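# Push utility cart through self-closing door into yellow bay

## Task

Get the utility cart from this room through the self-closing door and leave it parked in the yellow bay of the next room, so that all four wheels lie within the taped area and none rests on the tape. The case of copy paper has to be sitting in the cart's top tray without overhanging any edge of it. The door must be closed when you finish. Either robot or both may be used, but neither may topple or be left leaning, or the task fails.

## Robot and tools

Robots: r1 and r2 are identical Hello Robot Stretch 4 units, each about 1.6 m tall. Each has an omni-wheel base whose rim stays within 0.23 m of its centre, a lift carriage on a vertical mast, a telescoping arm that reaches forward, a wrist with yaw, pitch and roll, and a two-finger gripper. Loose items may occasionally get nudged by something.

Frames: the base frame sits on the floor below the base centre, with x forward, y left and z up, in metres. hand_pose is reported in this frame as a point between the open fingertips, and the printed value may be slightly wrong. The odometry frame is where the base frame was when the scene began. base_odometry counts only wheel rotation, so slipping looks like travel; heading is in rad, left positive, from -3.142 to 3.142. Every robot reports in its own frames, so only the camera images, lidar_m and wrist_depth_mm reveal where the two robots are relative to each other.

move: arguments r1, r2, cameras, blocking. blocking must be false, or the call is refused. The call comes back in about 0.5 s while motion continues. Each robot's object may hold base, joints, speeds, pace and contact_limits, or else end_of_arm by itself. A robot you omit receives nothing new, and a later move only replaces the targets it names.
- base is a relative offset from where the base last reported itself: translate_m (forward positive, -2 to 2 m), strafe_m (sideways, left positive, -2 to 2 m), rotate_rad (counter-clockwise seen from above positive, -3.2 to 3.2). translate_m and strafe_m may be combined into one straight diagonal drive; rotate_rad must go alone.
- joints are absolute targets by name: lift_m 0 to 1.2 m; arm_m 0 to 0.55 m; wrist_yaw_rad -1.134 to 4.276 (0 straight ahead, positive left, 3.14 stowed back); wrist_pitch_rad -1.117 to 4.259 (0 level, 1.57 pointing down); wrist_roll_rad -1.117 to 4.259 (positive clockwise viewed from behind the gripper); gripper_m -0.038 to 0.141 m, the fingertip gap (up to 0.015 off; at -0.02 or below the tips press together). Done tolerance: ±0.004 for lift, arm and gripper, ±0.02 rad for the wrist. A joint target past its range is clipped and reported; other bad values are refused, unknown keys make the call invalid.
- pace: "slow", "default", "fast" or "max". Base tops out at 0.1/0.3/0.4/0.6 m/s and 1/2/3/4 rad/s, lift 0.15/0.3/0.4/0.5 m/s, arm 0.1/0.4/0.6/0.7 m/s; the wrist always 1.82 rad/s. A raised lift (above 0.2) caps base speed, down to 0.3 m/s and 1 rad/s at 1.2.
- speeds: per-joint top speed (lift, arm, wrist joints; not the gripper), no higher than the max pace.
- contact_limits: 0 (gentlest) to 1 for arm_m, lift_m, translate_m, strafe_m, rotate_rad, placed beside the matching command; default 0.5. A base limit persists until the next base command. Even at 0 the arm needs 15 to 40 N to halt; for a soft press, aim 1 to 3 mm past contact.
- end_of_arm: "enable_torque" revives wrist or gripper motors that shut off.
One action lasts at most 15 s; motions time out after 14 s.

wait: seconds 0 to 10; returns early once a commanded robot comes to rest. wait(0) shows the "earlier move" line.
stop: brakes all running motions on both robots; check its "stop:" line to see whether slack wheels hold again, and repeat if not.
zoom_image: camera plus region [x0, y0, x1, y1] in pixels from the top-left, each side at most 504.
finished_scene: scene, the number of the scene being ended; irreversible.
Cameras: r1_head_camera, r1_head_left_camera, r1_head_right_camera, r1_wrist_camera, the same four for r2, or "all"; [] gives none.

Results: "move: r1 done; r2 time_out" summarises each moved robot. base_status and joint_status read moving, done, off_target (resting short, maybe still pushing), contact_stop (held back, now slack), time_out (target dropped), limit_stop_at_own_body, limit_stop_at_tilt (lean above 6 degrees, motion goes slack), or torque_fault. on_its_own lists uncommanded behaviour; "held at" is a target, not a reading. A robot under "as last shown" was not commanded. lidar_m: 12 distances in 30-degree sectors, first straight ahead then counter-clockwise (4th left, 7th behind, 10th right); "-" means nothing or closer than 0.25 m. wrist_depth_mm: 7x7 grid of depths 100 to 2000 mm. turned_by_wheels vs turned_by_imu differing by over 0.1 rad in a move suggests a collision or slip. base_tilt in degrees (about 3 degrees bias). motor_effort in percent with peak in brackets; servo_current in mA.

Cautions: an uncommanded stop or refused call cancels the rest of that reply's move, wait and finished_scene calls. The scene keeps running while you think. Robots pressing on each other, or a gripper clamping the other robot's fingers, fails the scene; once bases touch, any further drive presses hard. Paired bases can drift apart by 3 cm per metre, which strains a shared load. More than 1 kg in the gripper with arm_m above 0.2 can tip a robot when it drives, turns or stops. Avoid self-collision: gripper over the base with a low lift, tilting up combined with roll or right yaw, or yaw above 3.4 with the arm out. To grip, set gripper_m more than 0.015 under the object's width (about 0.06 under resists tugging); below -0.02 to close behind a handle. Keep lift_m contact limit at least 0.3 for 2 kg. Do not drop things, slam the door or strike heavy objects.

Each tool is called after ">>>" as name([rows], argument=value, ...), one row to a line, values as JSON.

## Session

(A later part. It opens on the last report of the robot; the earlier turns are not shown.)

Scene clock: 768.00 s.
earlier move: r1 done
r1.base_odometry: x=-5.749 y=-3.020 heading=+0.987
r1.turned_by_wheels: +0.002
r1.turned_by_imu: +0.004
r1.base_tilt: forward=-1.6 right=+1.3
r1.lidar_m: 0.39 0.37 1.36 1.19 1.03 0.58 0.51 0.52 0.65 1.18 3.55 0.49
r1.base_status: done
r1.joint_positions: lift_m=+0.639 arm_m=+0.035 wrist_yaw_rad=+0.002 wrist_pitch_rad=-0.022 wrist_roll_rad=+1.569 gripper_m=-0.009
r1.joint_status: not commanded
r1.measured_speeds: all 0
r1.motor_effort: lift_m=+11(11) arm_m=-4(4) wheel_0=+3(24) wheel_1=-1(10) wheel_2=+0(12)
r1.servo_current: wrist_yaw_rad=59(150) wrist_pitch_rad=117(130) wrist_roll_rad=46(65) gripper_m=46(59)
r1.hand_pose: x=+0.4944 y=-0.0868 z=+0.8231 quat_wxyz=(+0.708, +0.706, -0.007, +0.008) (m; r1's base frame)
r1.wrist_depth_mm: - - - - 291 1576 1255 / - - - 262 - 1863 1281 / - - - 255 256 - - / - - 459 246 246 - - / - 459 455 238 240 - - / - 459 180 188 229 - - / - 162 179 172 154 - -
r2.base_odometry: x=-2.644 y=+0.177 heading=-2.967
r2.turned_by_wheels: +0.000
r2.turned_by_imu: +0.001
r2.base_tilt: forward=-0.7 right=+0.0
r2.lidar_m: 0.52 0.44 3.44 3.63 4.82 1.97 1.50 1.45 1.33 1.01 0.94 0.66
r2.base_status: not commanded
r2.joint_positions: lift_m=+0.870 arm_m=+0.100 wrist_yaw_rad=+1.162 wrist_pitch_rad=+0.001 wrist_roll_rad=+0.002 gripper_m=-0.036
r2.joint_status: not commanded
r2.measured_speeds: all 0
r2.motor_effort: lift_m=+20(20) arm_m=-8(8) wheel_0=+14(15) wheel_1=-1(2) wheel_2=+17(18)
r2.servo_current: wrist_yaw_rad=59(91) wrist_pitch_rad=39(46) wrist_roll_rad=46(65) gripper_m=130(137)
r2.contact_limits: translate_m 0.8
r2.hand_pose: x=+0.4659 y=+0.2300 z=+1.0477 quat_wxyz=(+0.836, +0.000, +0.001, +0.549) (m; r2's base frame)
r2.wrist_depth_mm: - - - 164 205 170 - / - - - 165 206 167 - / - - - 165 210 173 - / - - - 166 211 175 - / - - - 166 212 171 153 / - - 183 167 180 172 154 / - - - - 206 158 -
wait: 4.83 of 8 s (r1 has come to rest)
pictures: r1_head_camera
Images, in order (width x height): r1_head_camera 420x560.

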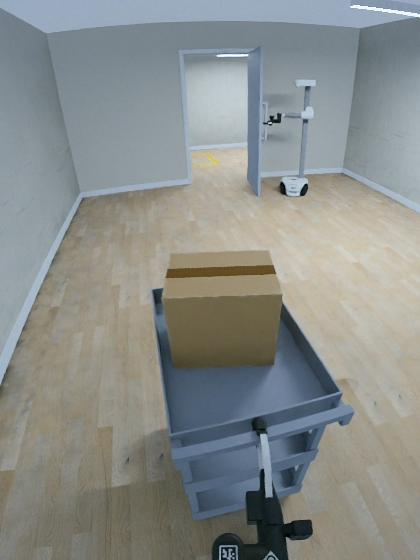

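>>> move(r1={"base":{"translate_m":0.5,"strafe_m":0.25},"pace":"default"}, blocking=false, cameras=[])

>>> wait(seconds=5, cameras=["r1_head_camera"])

Scene clock: 774.30 s.
move: r1 moving
r1.base_odometry: x=-5.745 y=-2.986 heading=+0.986
r1.turned_by_wheels: -0.001
r1.turned_by_imu: -0.001
r1.base_tilt: forward=-1.7 right=+1.3
r1.lidar_m: 0.37 0.43 1.36 1.18 1.08 0.64 0.55 0.55 0.68 1.27 3.54 0.49
r1.base_status: translate_m moving; strafe_m moving
r1.joint_positions: lift_m=+0.639 arm_m=+0.035 wrist_yaw_rad=-0.005 wrist_pitch_rad=-0.022 wrist_roll_rad=+1.569 gripper_m=-0.009
r1.joint_status: not commanded
r1.measured_speeds: translate_m=+0.119 strafe_m=+0.061 rotate_rad=-0.013 lift_m=+0.000 arm_m=+0.000 wrist_yaw_rad=-0.064 wrist_pitch_rad=+0.000 wrist_roll_rad=+0.004
r1.motor_effort: lift_m=+11(11) arm_m=+4(4) wheel_0=+5(10) wheel_1=+9(11) wheel_2=-16(16)
r1.servo_current: wrist_yaw_rad=59(72) wrist_pitch_rad=124(130) wrist_roll_rad=46(59) gripper_m=52(52)
r1.hand_pose: x=+0.4938 y=-0.0888 z=+0.8231 quat_wxyz=(+0.708, +0.706, -0.009, +0.006) (m; r1's base frame)
r1.wrist_depth_mm: - - - 279 296 298 307 / - - - - - 1921 1336 / - - - 258 - - - / - - - 245 251 - - / - 452 449 235 239 - - / - 452 181 200 182 - - / - 159 439 173 178 - -
r2: as last shown
r2.lidar_m: 0.53 0.45 3.47 3.65 4.85 2.01 1.52 1.45 1.33 0.98 0.93 0.66
r2.motor_effort: lift_m=+20(20) arm_m=-8(8) wheel_0=+14(14) wheel_1=-2(2) wheel_2=+18(18)
r2.servo_current: wrist_yaw_rad=78(85) wrist_pitch_rad=39(46) wrist_roll_rad=52(59) gripper_m=130(137)
r2.contact_limits: translate_m 0.8
r2.wrist_depth_mm: - - - 164 205 169 - / - - - 165 206 167 - / - - - 165 210 174 - / - - - 165 210 175 - / - - - 165 212 171 153 / - - 183 167 180 171 153 / - - - - 207 159 -
pictures: none
No camera images: "cameras" was empty.

Scene clock: 777.03 s.
earlier move: r1 done
r1.base_odometry: x=-5.682 y=-2.465 heading=+0.988
r1.turned_by_wheels: +0.001
r1.turned_by_imu: -0.031
r1.base_tilt: forward=-1.6 right=+1.3
r1.lidar_m: 0.32 0.34 1.23 1.08 1.08 1.24 1.07 1.07 1.29 2.25 3.67 0.50
r1.base_status: done
r1.joint_positions: lift_m=+0.639 arm_m=+0.035 wrist_yaw_rad=+0.000 wrist_pitch_rad=-0.022 wrist_roll_rad=+1.569 gripper_m=-0.009
r1.joint_status: not commanded
r1.measured_speeds: all 0
r1.motor_effort: lift_m=+11(11) arm_m=-4(4) wheel_0=+4(10) wheel_1=+2(11) wheel_2=+0(25)
r1.servo_current: wrist_yaw_rad=52(85) wrist_pitch_rad=117(130) wrist_roll_rad=46(65) gripper_m=46(59)
r1.hand_pose: x=+0.4942 y=-0.0875 z=+0.8231 quat_wxyz=(+0.708, +0.707, -0.008, +0.008) (m; r1's base frame)
r1.wrist_depth_mm: - - - 278 - 1756 1255 / - - - - 332 338 340 / - - - - - 1983 1397 / - - - 260 272 - - / - - 466 246 250 - - / - 452 181 188 229 - - / - 156 180 181 155 - -
r2.base_odometry: x=-2.644 y=+0.177 heading=-2.967
r2.turned_by_wheels: +0.000
r2.turned_by_imu: +0.000
r2.base_tilt: forward=-0.7 right=+0.0
r2.lidar_m: 0.52 0.44 3.46 3.29 4.84 2.01 1.52 1.47 1.28 0.97 0.95 0.66
r2.base_status: not commanded
r2.joint_positions: lift_m=+0.870 arm_m=+0.100 wrist_yaw_rad=+1.162 wrist_pitch_rad=+0.001 wrist_roll_rad=+0.002 gripper_m=-0.036
r2.joint_status: not commanded
r2.measured_speeds: all 0
r2.motor_effort: lift_m=+20(20) arm_m=-8(8) wheel_0=+14(14) wheel_1=-1(2) wheel_2=+18(18)
r2.servo_current: wrist_yaw_rad=85(85) wrist_pitch_rad=39(46) wrist_roll_rad=46(65) gripper_m=130(137)
r2.contact_limits: translate_m 0.8
r2.hand_pose: x=+0.4659 y=+0.2300 z=+1.0477 quat_wxyz=(+0.836, +0.000, +0.001, +0.549) (m; r2's base frame)
r2.wrist_depth_mm: - - - 164 205 170 - / - - - 165 206 167 - / - - - 165 209 173 - / - - - 166 211 174 - / - - - 166 212 171 153 / - - 183 167 180 171 153 / - - - - 207 158 -
wait: 2.73 of 5 s (r1 has come to rest)
pictures: r1_head_camera
Images, in order (width x height): r1_head_camera 420x560.

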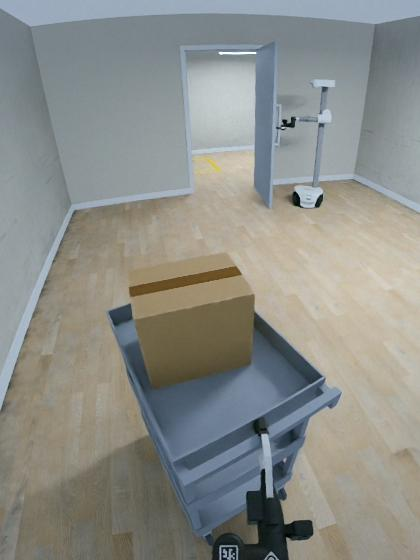

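>>> move(r1={"base":{"strafe_m":0.35},"pace":"default"}, blocking=false, cameras=[])

>>> wait(seconds=4, cameras=["r1_head_camera"])

Scene clock: 791.67 s.
move: r1 moving
r1.base_odometry: x=-5.712 y=-2.445 heading=+0.986
r1.turned_by_wheels: -0.001
r1.turned_by_imu: -0.002
r1.base_tilt: forward=-1.6 right=+1.3
r1.lidar_m: 0.31 0.44 1.16 1.04 1.03 1.23 1.08 1.06 1.28 2.25 3.68 0.52
r1.base_status: strafe_m moving
r1.joint_positions: lift_m=+0.639 arm_m=+0.035 wrist_yaw_rad=-0.006 wrist_pitch_rad=-0.022 wrist_roll_rad=+1.569 gripper_m=-0.009
r1.joint_status: not commanded
r1.measured_speeds: translate_m=+0.001 strafe_m=+0.141 rotate_rad=-0.009 lift_m=+0.000 arm_m=+0.000 wrist_yaw_rad=-0.063 wrist_pitch_rad=+0.000 wrist_roll_rad=+0.001
r1.motor_effort: lift_m=+11(11) arm_m=-4(4) wheel_0=-16(16) wheel_1=+8(11) wheel_2=-2(2)
r1.servo_current: wrist_yaw_rad=59(65) wrist_pitch_rad=117(124) wrist_roll_rad=52(59) gripper_m=52(52)
r1.hand_pose: x=+0.4937 y=-0.0890 z=+0.8231 quat_wxyz=(+0.708, +0.707, -0.010, +0.006) (m; r1's base frame)
r1.wrist_depth_mm: - - - 296 - 1863 1255 / - - - - 345 343 343 / - - - - - 1921 1366 / - - - 259 278 - - / - - - 248 253 - - / - 449 180 190 181 - - / - 150 415 212 178 - -
r2: as last shown
r2.turned_by_imu: +0.001
r2.base_tilt: forward=-0.6 right=+0.0
r2.lidar_m: 0.52 0.44 3.46 3.27 4.83 2.00 1.51 1.45 1.32 0.99 0.93 0.66
r2.motor_effort: lift_m=+20(20) arm_m=-8(8) wheel_0=+14(14) wheel_1=-2(2) wheel_2=+18(18)
r2.servo_current: wrist_yaw_rad=59(78) wrist_pitch_rad=39(39) wrist_roll_rad=52(59) gripper_m=130(137)
r2.contact_limits: translate_m 0.8
r2.wrist_depth_mm: - - - 164 205 170 - / - - - 165 207 167 - / - - - 166 208 173 - / - - - 165 211 174 - / - - - 166 212 170 153 / - - 183 166 180 171 154 / - - - - 206 158 -
pictures: none
No camera images: "cameras" was empty.

Scene clock: 793.67 s.
earlier move: r1 done
r1.base_odometry: x=-5.974 y=-2.272 heading=+0.987
r1.turned_by_wheels: +0.001
r1.turned_by_imu: -0.022
r1.base_tilt: forward=-1.6 right=+1.3
r1.lidar_m: 0.42 1.58 0.86 0.74 0.76 0.88 1.16 1.15 1.37 2.35 3.99 0.46
r1.base_status: done
r1.joint_positions: lift_m=+0.639 arm_m=+0.035 wrist_yaw_rad=+0.002 wrist_pitch_rad=-0.022 wrist_roll_rad=+1.569 gripper_m=-0.009
r1.joint_status: not commanded
r1.measured_speeds: all 0
r1.motor_effort: lift_m=+11(11) arm_m=-4(4) wheel_0=-5(22) wheel_1=+0(11) wheel_2=+3(10)
r1.servo_current: wrist_yaw_rad=46(78) wrist_pitch_rad=117(130) wrist_roll_rad=52(65) gripper_m=52(59)
r1.hand_pose: x=+0.4944 y=-0.0869 z=+0.8231 quat_wxyz=(+0.708, +0.707, -0.007, +0.008) (m; r1's base frame)
r1.wrist_depth_mm: - - - 262 - 1863 1281 / - - - 257 255 1921 - / - - - 250 250 - - / - 462 455 244 243 - - / - 466 459 236 237 - - / - 469 181 189 230 - - / - 160 462 192 154 - -
r2.base_odometry: x=-2.644 y=+0.177 heading=-2.967
r2.turned_by_wheels: +0.000
r2.turned_by_imu: +0.000
r2.base_tilt: forward=-0.6 right=+0.0
r2.lidar_m: 0.53 0.47 3.47 3.32 4.84 2.02 1.50 1.46 1.31 0.98 0.95 0.65
r2.base_status: not commanded
r2.joint_positions: lift_m=+0.870 arm_m=+0.100 wrist_yaw_rad=+1.162 wrist_pitch_rad=+0.001 wrist_roll_rad=+0.002 gripper_m=-0.036
r2.joint_status: not commanded
r2.measured_speeds: all 0
r2.motor_effort: lift_m=+20(20) arm_m=-8(8) wheel_0=+14(14) wheel_1=-2(2) wheel_2=+17(18)
r2.servo_current: wrist_yaw_rad=72(85) wrist_pitch_rad=39(46) wrist_roll_rad=33(59) gripper_m=130(137)
r2.contact_limits: translate_m 0.8
r2.hand_pose: x=+0.4659 y=+0.2300 z=+1.0477 quat_wxyz=(+0.836, +0.000, +0.001, +0.549) (m; r2's base frame)
r2.wrist_depth_mm: - - - 164 204 170 - / - - - 165 206 167 - / - - - 165 210 173 - / - - - 165 211 175 - / - - - 166 212 171 153 / - - 184 167 180 171 153 / - - - - 207 158 -
wait: 2.00 of 4 s (r1 has come to rest)
pictures: r1_head_camera
Images, in order (width x height): r1_head_camera 420x560.

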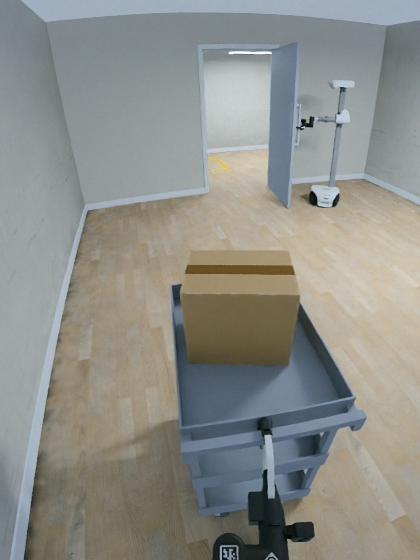

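>>> move(r1={"base":{"translate_m":0.5,"strafe_m":0.07},"pace":"default"}, blocking=false, cameras=[])

>>> wait(seconds=5, cameras=["r1_head_camera"])

Scene clock: 801.90 s.
move: r1 moving
r1.base_odometry: x=-5.960 y=-2.244 heading=+0.986
r1.turned_by_wheels: -0.001
r1.turned_by_imu: +0.003
r1.base_tilt: forward=-1.7 right=+1.3
r1.lidar_m: 0.40 1.58 0.87 0.74 0.74 0.87 1.17 1.20 1.40 2.42 3.97 0.47
r1.base_status: translate_m moving; strafe_m moving
r1.joint_positions: lift_m=+0.639 arm_m=+0.035 wrist_yaw_rad=-0.006 wrist_pitch_rad=-0.022 wrist_roll_rad=+1.569 gripper_m=-0.009
r1.joint_status: not commanded
r1.measured_speeds: translate_m=+0.121 strafe_m=+0.019 rotate_rad=-0.012 lift_m=+0.000 arm_m=+0.000 wrist_yaw_rad=-0.034 wrist_pitch_rad=+0.000 wrist_roll_rad=+0.000
r1.motor_effort: lift_m=+11(11) arm_m=+4(4) wheel_0=+6(9) wheel_1=+9(10) wheel_2=-21(21)
r1.servo_current: wrist_yaw_rad=59(59) wrist_pitch_rad=130(130) wrist_roll_rad=39(59) gripper_m=52(52)
r1.hand_pose: x=+0.4936 y=-0.0893 z=+0.8231 quat_wxyz=(+0.708, +0.707, -0.010, +0.005) (m; r1's base frame)
r1.wrist_depth_mm: - - - 264 297 1808 1255 / - - - 257 - 1921 - / - - - 249 253 - - / - 459 455 241 242 - - / - 459 455 233 235 - - / - 452 180 200 182 - - / - 158 452 171 167 - -
r2: as last shown
r2.turned_by_imu: +0.001
r2.lidar_m: 0.51 0.47 3.46 3.29 4.81 2.02 1.49 1.44 1.31 1.00 0.93 0.65
r2.motor_effort: lift_m=+20(20) arm_m=-8(8) wheel_0=+14(14) wheel_1=-1(2) wheel_2=+18(18)
r2.servo_current: wrist_yaw_rad=72(78) wrist_pitch_rad=39(46) wrist_roll_rad=52(52) gripper_m=137(137)
r2.contact_limits: translate_m 0.8
r2.wrist_depth_mm: - - - 164 205 170 - / - - - 165 207 167 - / - - - 165 210 173 - / - - - 166 211 174 - / - - - 166 213 170 153 / - - 183 167 180 171 153 / - - - - 206 158 -
pictures: none
No camera images: "cameras" was empty.

Scene clock: 804.57 s.
earlier move: r1 done
r1.base_odometry: x=-5.757 y=-1.816 heading=+0.988
r1.turned_by_wheels: +0.002
r1.turned_by_imu: +0.006
r1.base_tilt: forward=-1.6 right=+1.2
r1.lidar_m: 0.34 0.39 0.93 0.77 0.79 0.94 1.67 1.66 1.97 3.37 3.93 0.50
r1.base_status: done
r1.joint_positions: lift_m=+0.639 arm_m=+0.035 wrist_yaw_rad=+0.003 wrist_pitch_rad=-0.022 wrist_roll_rad=+1.569 gripper_m=-0.009
r1.joint_status: not commanded
r1.measured_speeds: all 0
r1.motor_effort: lift_m=+11(11) arm_m=+4(4) wheel_0=+7(12) wheel_1=+2(10) wheel_2=+2(21)
r1.servo_current: wrist_yaw_rad=46(78) wrist_pitch_rad=124(137) wrist_roll_rad=46(72) gripper_m=59(59)
r1.hand_pose: x=+0.4944 y=-0.0866 z=+0.8231 quat_wxyz=(+0.708, +0.707, -0.007, +0.009) (m; r1's base frame)
r1.wrist_depth_mm: - - - 289 - 1863 1205 / - - - - 340 347 343 / - - - - - 1983 1397 / - - - - 277 1921 - / - - 462 248 254 - - / - 452 180 189 229 - - / - 156 180 181 163 - -
r2.base_odometry: x=-2.644 y=+0.177 heading=-2.967
r2.turned_by_wheels: +0.000
r2.turned_by_imu: +0.000
r2.base_tilt: forward=-0.6 right=+0.0
r2.lidar_m: 0.52 0.44 3.02 3.17 4.83 2.01 1.51 1.44 1.30 0.97 0.93 0.65
r2.base_status: not commanded
r2.joint_positions: lift_m=+0.870 arm_m=+0.100 wrist_yaw_rad=+1.162 wrist_pitch_rad=+0.001 wrist_roll_rad=+0.002 gripper_m=-0.036
r2.joint_status: not commanded
r2.measured_speeds: all 0
r2.motor_effort: lift_m=+20(20) arm_m=-8(8) wheel_0=+14(14) wheel_1=-1(2) wheel_2=+17(18)
r2.servo_current: wrist_yaw_rad=91(91) wrist_pitch_rad=39(46) wrist_roll_rad=46(59) gripper_m=130(137)
r2.contact_limits: translate_m 0.8
r2.hand_pose: x=+0.4659 y=+0.2300 z=+1.0477 quat_wxyz=(+0.836, +0.000, +0.001, +0.549) (m; r2's base frame)
r2.wrist_depth_mm: - - - 164 205 170 - / - - - 165 206 167 - / - - - 165 210 173 - / - - - 166 211 174 - / - - - 166 213 170 153 / - - 183 167 180 172 154 / - - - - 208 158 -
wait: 2.67 of 5 s (r1 has come to rest)
pictures: r1_head_camera
Images, in order (width x height): r1_head_camera 420x560.

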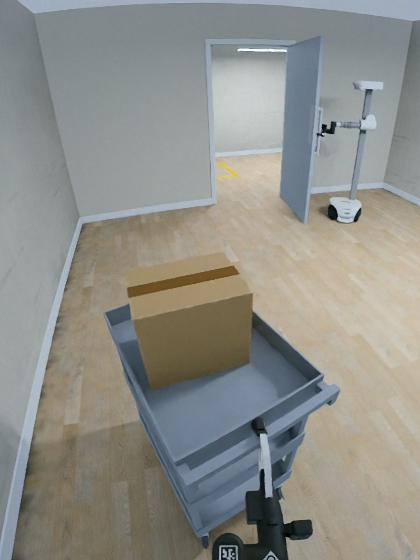

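>>> move(r1={"base":{"strafe_m":0.42},"pace":"default"}, blocking=false, cameras=[])

>>> wait(seconds=4, cameras=[])

>>> move(r1={"joints":{"gripper_m":0.125}}, blocking=false, cameras=[])

>>> wait(seconds=2, cameras=[])

>>> move(r1={"base":{"strafe_m":0.08},"pace":"slow"}, blocking=false, cameras=[])

>>> wait(seconds=2, cameras=["r1_head_camera","r1_wrist_camera"])

Scene clock: 815.10 s.
move: r1 moving
r1.base_odometry: x=-5.787 y=-1.797 heading=+0.988
r1.turned_by_wheels: -0.001
r1.turned_by_imu: -0.001
r1.base_tilt: forward=-1.6 right=+1.3
r1.lidar_m: 0.34 0.42 0.88 0.74 0.75 0.91 1.64 1.69 1.94 3.39 3.97 0.52
r1.base_status: strafe_m moving
r1.joint_positions: lift_m=+0.639 arm_m=+0.035 wrist_yaw_rad=-0.003 wrist_pitch_rad=-0.022 wrist_roll_rad=+1.569 gripper_m=-0.009
r1.joint_status: not commanded
r1.measured_speeds: translate_m=-0.002 strafe_m=+0.138 rotate_rad=-0.002 lift_m=+0.000 arm_m=+0.000 wrist_yaw_rad=-0.071 wrist_pitch_rad=+0.000 wrist_roll_rad=+0.000
r1.motor_effort: lift_m=+11(11) arm_m=+0(4) wheel_0=-16(16) wheel_1=+9(10) wheel_2=+0(2)
r1.servo_current: wrist_yaw_rad=59(59) wrist_pitch_rad=124(130) wrist_roll_rad=65(65) gripper_m=52(59)
r1.hand_pose: x=+0.4940 y=-0.0882 z=+0.8231 quat_wxyz=(+0.708, +0.707, -0.009, +0.007) (m; r1's base frame)
r1.wrist_depth_mm: - - - 300 - 1808 1308 / - - - - 351 349 347 / - - - - - 1921 1366 / - - - - 282 - - / - - - 249 256 - - / - 455 180 188 181 - - / - 149 415 213 178 - -
r2: as last shown
r2.base_tilt: forward=-0.7 right=+0.0
r2.lidar_m: 0.51 0.45 3.04 3.14 4.84 2.03 1.49 1.41 1.32 0.98 0.95 0.63
r2.motor_effort: lift_m=+20(20) arm_m=-7(8) wheel_0=+14(14) wheel_1=-2(2) wheel_2=+18(18)
r2.servo_current: wrist_yaw_rad=72(78) wrist_pitch_rad=33(52) wrist_roll_rad=46(52) gripper_m=137(137)
r2.contact_limits: translate_m 0.8
r2.wrist_depth_mm: - - - 164 206 170 - / - - - 164 206 167 - / - - - 165 209 173 - / - - - 165 211 175 - / - - - 166 213 171 153 / - - 183 167 180 172 154 / - - - - 207 159 -
pictures: none
No camera images: "cameras" was empty.

Scene clock: 817.33 s.
earlier move: r1 done
r1.base_odometry: x=-6.108 y=-1.585 heading=+0.988
r1.turned_by_wheels: +0.001
r1.turned_by_imu: -0.026
r1.base_tilt: forward=-1.6 right=+1.3
r1.lidar_m: 0.41 0.95 0.47 0.39 0.40 0.47 0.88 1.78 2.07 3.47 4.31 0.47
r1.base_status: done
r1.joint_positions: lift_m=+0.639 arm_m=+0.035 wrist_yaw_rad=+0.000 wrist_pitch_rad=-0.022 wrist_roll_rad=+1.569 gripper_m=-0.009
r1.joint_status: not commanded
r1.measured_speeds: all 0
r1.motor_effort: lift_m=+11(11) arm_m=-4(4) wheel_0=-4(24) wheel_1=-2(10) wheel_2=+4(10)
r1.servo_current: wrist_yaw_rad=72(78) wrist_pitch_rad=117(130) wrist_roll_rad=46(65) gripper_m=52(59)
r1.hand_pose: x=+0.4943 y=-0.0874 z=+0.8231 quat_wxyz=(+0.708, +0.707, -0.008, +0.008) (m; r1's base frame)
r1.wrist_depth_mm: - - - 249 249 1863 1366 / - - - 245 243 - - / - - 449 242 240 - - / - 462 459 239 238 - - / - 469 466 235 234 - - / - 480 181 189 230 - - / - 161 480 195 163 - -
r2.base_odometry: x=-2.644 y=+0.177 heading=-2.967
r2.turned_by_wheels: +0.000
r2.turned_by_imu: +0.000
r2.base_tilt: forward=-0.7 right=+0.0
r2.lidar_m: 0.53 0.43 3.03 3.53 4.85 2.01 1.52 1.45 1.26 0.98 0.95 0.66
r2.base_status: not commanded
r2.joint_positions: lift_m=+0.870 arm_m=+0.100 wrist_yaw_rad=+1.162 wrist_pitch_rad=+0.001 wrist_roll_rad=+0.002 gripper_m=-0.036
r2.joint_status: not commanded
r2.measured_speeds: all 0
r2.motor_effort: lift_m=+20(20) arm_m=-7(8) wheel_0=+14(14) wheel_1=-1(2) wheel_2=+17(18)
r2.servo_current: wrist_yaw_rad=78(85) wrist_pitch_rad=46(52) wrist_roll_rad=46(59) gripper_m=130(137)
r2.contact_limits: translate_m 0.8
r2.hand_pose: x=+0.4659 y=+0.2300 z=+1.0477 quat_wxyz=(+0.836, +0.000, +0.001, +0.549) (m; r2's base frame)
r2.wrist_depth_mm: - - - 165 205 170 - / - - - 165 206 167 - / - - - 166 209 173 - / - - - 166 211 175 - / - - - 166 212 171 153 / - - 183 167 180 172 153 / - - - - 206 158 -
wait: 2.23 of 4 s (r1 has come to rest)
pictures: none
No camera images: "cameras" was empty.

Scene clock: 817.83 s.
move: r1 moving
r1.base_odometry: x=-6.108 y=-1.585 heading=+0.988
r1.turned_by_wheels: +0.000
r1.turned_by_imu: +0.000
r1.base_tilt: forward=-1.6 right=+1.2
r1.lidar_m: 0.42 0.94 0.49 0.38 0.39 0.47 0.85 1.76 2.06 3.46 4.32 0.48
r1.base_status: not commanded
r1.joint_positions: lift_m=+0.639 arm_m=+0.035 wrist_yaw_rad=+0.000 wrist_pitch_rad=-0.022 wrist_roll_rad=+1.569 gripper_m=+0.012
r1.joint_status: gripper_m moving
r1.measured_speeds: translate_m=-0.001 strafe_m=+0.000 rotate_rad=-0.001 lift_m=+0.000 arm_m=+0.000 wrist_yaw_rad=+0.000 wrist_pitch_rad=+0.000 wrist_roll_rad=+0.000
r1.motor_effort: lift_m=+11(11) arm_m=-3(4) wheel_0=-3(4) wheel_1=-2(2) wheel_2=+3(4)
r1.servo_current: wrist_yaw_rad=46(72) wrist_pitch_rad=124(130) wrist_roll_rad=46(65) gripper_m=59(65)
r1.hand_pose: x=+0.4942 y=-0.0874 z=+0.8231 quat_wxyz=(+0.708, +0.707, -0.008, +0.008) (m; r1's base frame)
r1.wrist_depth_mm: - - - 254 - 1863 1308 / - - - 250 - - - / - - - 246 246 - - / - 462 452 243 242 - - / - 473 462 238 240 - - / - 477 182 203 183 - - / - 162 183 151 158 - -
r2: as last shown
r2.lidar_m: 0.53 0.44 3.05 3.52 4.81 2.05 1.49 1.45 1.34 0.99 0.94 0.65
r2.motor_effort: lift_m=+20(20) arm_m=-7(8) wheel_0=+14(14) wheel_1=-2(2) wheel_2=+17(18)
r2.servo_current: wrist_yaw_rad=85(85) wrist_pitch_rad=39(46) wrist_roll_rad=46(59) gripper_m=124(130)
r2.contact_limits: translate_m 0.8
r2.wrist_depth_mm: - - - 164 205 170 - / - - - 165 206 167 - / - - - 165 210 173 - / - - - 166 211 174 - / - - - 167 212 171 153 / - - 183 167 180 172 154 / - - - - 208 158 -
pictures: none
No camera images: "cameras" was empty.

Scene clock: 819.50 s.
earlier move: r1 done
r1.base_odometry: x=-6.108 y=-1.585 heading=+0.988
r1.turned_by_wheels: +0.000
r1.turned_by_imu: +0.000
r1.base_tilt: forward=-1.6 right=+1.3
r1.lidar_m: 0.41 0.94 0.48 0.39 0.39 0.47 0.86 1.79 2.07 3.47 4.30 0.47
r1.base_status: not commanded
r1.joint_positions: lift_m=+0.639 arm_m=+0.035 wrist_yaw_rad=-0.001 wrist_pitch_rad=-0.015 wrist_roll_rad=+1.569 gripper_m=+0.125
r1.joint_status: all done
r1.measured_speeds: all 0
r1.motor_effort: lift_m=+11(11) arm_m=+4(4) wheel_0=-2(4) wheel_1=-2(2) wheel_2=-1(4)
r1.servo_current: wrist_yaw_rad=46(72) wrist_pitch_rad=85(130) wrist_roll_rad=46(72) gripper_m=46(104)
r1.hand_pose: x=+0.4942 y=-0.0876 z=+0.8211 quat_wxyz=(+0.708, +0.707, -0.005, +0.005) (m; r1's base frame)
r1.wrist_depth_mm: - - - 262 - 1756 1308 / - - - 258 - 1921 - / - - - 252 - - - / - 462 198 248 - - - / - 466 226 244 - - - / - 473 184 239 191 - - / - 480 180 235 235 - -
r2.base_odometry: x=-2.644 y=+0.177 heading=-2.967
r2.turned_by_wheels: +0.000
r2.turned_by_imu: +0.000
r2.base_tilt: forward=-0.7 right=+0.0
r2.lidar_m: 0.51 0.45 3.04 3.51 4.83 2.00 1.50 1.44 1.33 0.99 0.95 0.66
r2.base_status: not commanded
r2.joint_positions: lift_m=+0.870 arm_m=+0.100 wrist_yaw_rad=+1.162 wrist_pitch_rad=+0.001 wrist_roll_rad=+0.002 gripper_m=-0.036
r2.joint_status: not commanded
r2.measured_speeds: all 0
r2.motor_effort: lift_m=+20(20) arm_m=-8(8) wheel_0=+14(15) wheel_1=-2(2) wheel_2=+18(18)
r2.servo_current: wrist_yaw_rad=78(85) wrist_pitch_rad=52(52) wrist_roll_rad=39(65) gripper_m=130(143)
r2.contact_limits: translate_m 0.8
r2.hand_pose: x=+0.4659 y=+0.2300 z=+1.0477 quat_wxyz=(+0.836, +0.000, +0.001, +0.549) (m; r2's base frame)
r2.wrist_depth_mm: - - - 164 205 170 - / - - - 165 206 167 - / - - - 165 209 173 - / - - - 166 211 175 - / - - - 166 212 170 153 / - - 184 167 180 171 153 / - - - - 206 158 -
wait: 1.67 of 2 s (r1 has come to rest)
pictures: none
No camera images: "cameras" was empty.

Scene clock: 820.00 s.
move: r1 moving
r1.base_odometry: x=-6.120 y=-1.577 heading=+0.988
r1.turned_by_wheels: +0.000
r1.turned_by_imu: +0.000
r1.base_tilt: forward=-1.6 right=+1.3
r1.lidar_m: 0.39 0.92 0.45 0.38 0.38 0.43 0.79 1.79 2.07 3.47 4.34 0.48
r1.base_status: strafe_m moving
r1.joint_positions: lift_m=+0.638 arm_m=+0.035 wrist_yaw_rad=-0.003 wrist_pitch_rad=-0.002 wrist_roll_rad=+1.569 gripper_m=+0.125
r1.joint_status: not commanded
r1.measured_speeds: translate_m=+0.004 strafe_m=+0.058 rotate_rad=-0.005 lift_m=-0.003 arm_m=+0.000 wrist_yaw_rad=+0.002 wrist_pitch_rad=+0.052 wrist_roll_rad=+0.000
r1.motor_effort: lift_m=+12(12) arm_m=+4(4) wheel_0=-5(9) wheel_1=+6(7) wheel_2=+0(3)
r1.servo_current: wrist_yaw_rad=72(72) wrist_pitch_rad=39(85) wrist_roll_rad=52(52) gripper_m=39(46)
r1.hand_pose: x=+0.4940 y=-0.0882 z=+0.8173 quat_wxyz=(+0.708, +0.707, -0.002, +0.000) (m; r1's base frame)
r1.wrist_depth_mm: - - 259 258 - 1618 - / - - 254 256 - 1756 - / - - 251 252 - - - / - 455 186 247 - - - / - 462 183 242 - - - / - 210 180 239 211 187 - / - 469 177 140 - - -
r2: as last shown
r2.lidar_m: 0.53 0.45 3.03 3.52 4.81 2.02 1.51 1.46 1.32 0.97 0.95 0.63
r2.motor_effort: lift_m=+20(20) arm_m=-8(8) wheel_0=+14(14) wheel_1=-2(2) wheel_2=+18(18)
r2.servo_current: wrist_yaw_rad=72(78) wrist_pitch_rad=39(52) wrist_roll_rad=39(59) gripper_m=130(130)
r2.contact_limits: translate_m 0.8
r2.wrist_depth_mm: - - - 164 206 170 - / - - - 164 207 167 - / - - - 165 209 173 - / - - - 166 211 175 - / - - - 166 213 171 153 / - - 184 167 180 172 154 / - - - - 207 158 -
pictures: none
No camera images: "cameras" was empty.

Scene clock: 821.43 s.
earlier move: r1 done
r1.base_odometry: x=-6.174 y=-1.541 heading=+0.988
r1.turned_by_wheels: +0.000
r1.turned_by_imu: +0.001
r1.base_tilt: forward=-1.6 right=+1.3
r1.lidar_m: 0.38 0.79 0.37 0.32 0.31 0.37 0.68 1.83 2.11 3.50 4.39 0.47
r1.base_status: done
r1.joint_positions: lift_m=+0.638 arm_m=+0.035 wrist_yaw_rad=-0.003 wrist_pitch_rad=-0.002 wrist_roll_rad=+1.569 gripper_m=+0.125
r1.joint_status: not commanded
r1.measured_speeds: all 0
r1.motor_effort: lift_m=+13(13) arm_m=+4(4) wheel_0=-4(9) wheel_1=+4(7) wheel_2=+0(3)
r1.servo_current: wrist_yaw_rad=52(78) wrist_pitch_rad=52(85) wrist_roll_rad=46(65) gripper_m=46(52)
r1.hand_pose: x=+0.4940 y=-0.0882 z=+0.8172 quat_wxyz=(+0.708, +0.707, -0.002, +0.000) (m; r1's base frame)
r1.wrist_depth_mm: - - 254 253 - 1921 - / - - 249 250 - - - / - 462 244 245 - - - / - 469 239 241 - - - / - 473 235 236 - - - / - 208 181 232 194 186 - / - - 164 148 - 1808 -
r2.base_odometry: x=-2.644 y=+0.177 heading=-2.967
r2.turned_by_wheels: +0.000
r2.turned_by_imu: +0.000
r2.base_tilt: forward=-0.7 right=+0.0
r2.lidar_m: 0.52 0.47 3.02 3.50 4.83 2.04 1.49 1.44 1.33 0.98 0.95 0.65
r2.base_status: not commanded
r2.joint_positions: lift_m=+0.870 arm_m=+0.100 wrist_yaw_rad=+1.162 wrist_pitch_rad=+0.001 wrist_roll_rad=+0.002 gripper_m=-0.036
r2.joint_status: not commanded
r2.measured_speeds: all 0
r2.motor_effort: lift_m=+20(20) arm_m=-8(8) wheel_0=+14(14) wheel_1=-1(2) wheel_2=+18(18)
r2.servo_current: wrist_yaw_rad=78(85) wrist_pitch_rad=39(52) wrist_roll_rad=46(59) gripper_m=130(137)
r2.contact_limits: translate_m 0.8
r2.hand_pose: x=+0.4659 y=+0.2300 z=+1.0477 quat_wxyz=(+0.836, +0.000, +0.001, +0.549) (m; r2's base frame)
r2.wrist_depth_mm: - - - 164 205 170 - / - - - 165 207 167 - / - - - 165 209 173 - / - - - 165 211 174 - / - - - 166 212 171 153 / - - 184 167 180 172 153 / - - - - 208 158 -
wait: 1.43 of 2 s (r1 has come to rest)
pictures: r1_head_camera, r1_wrist_camera
Images, in order (width x height): r1_head_camera 420x560, r1_wrist_camera 616x392.

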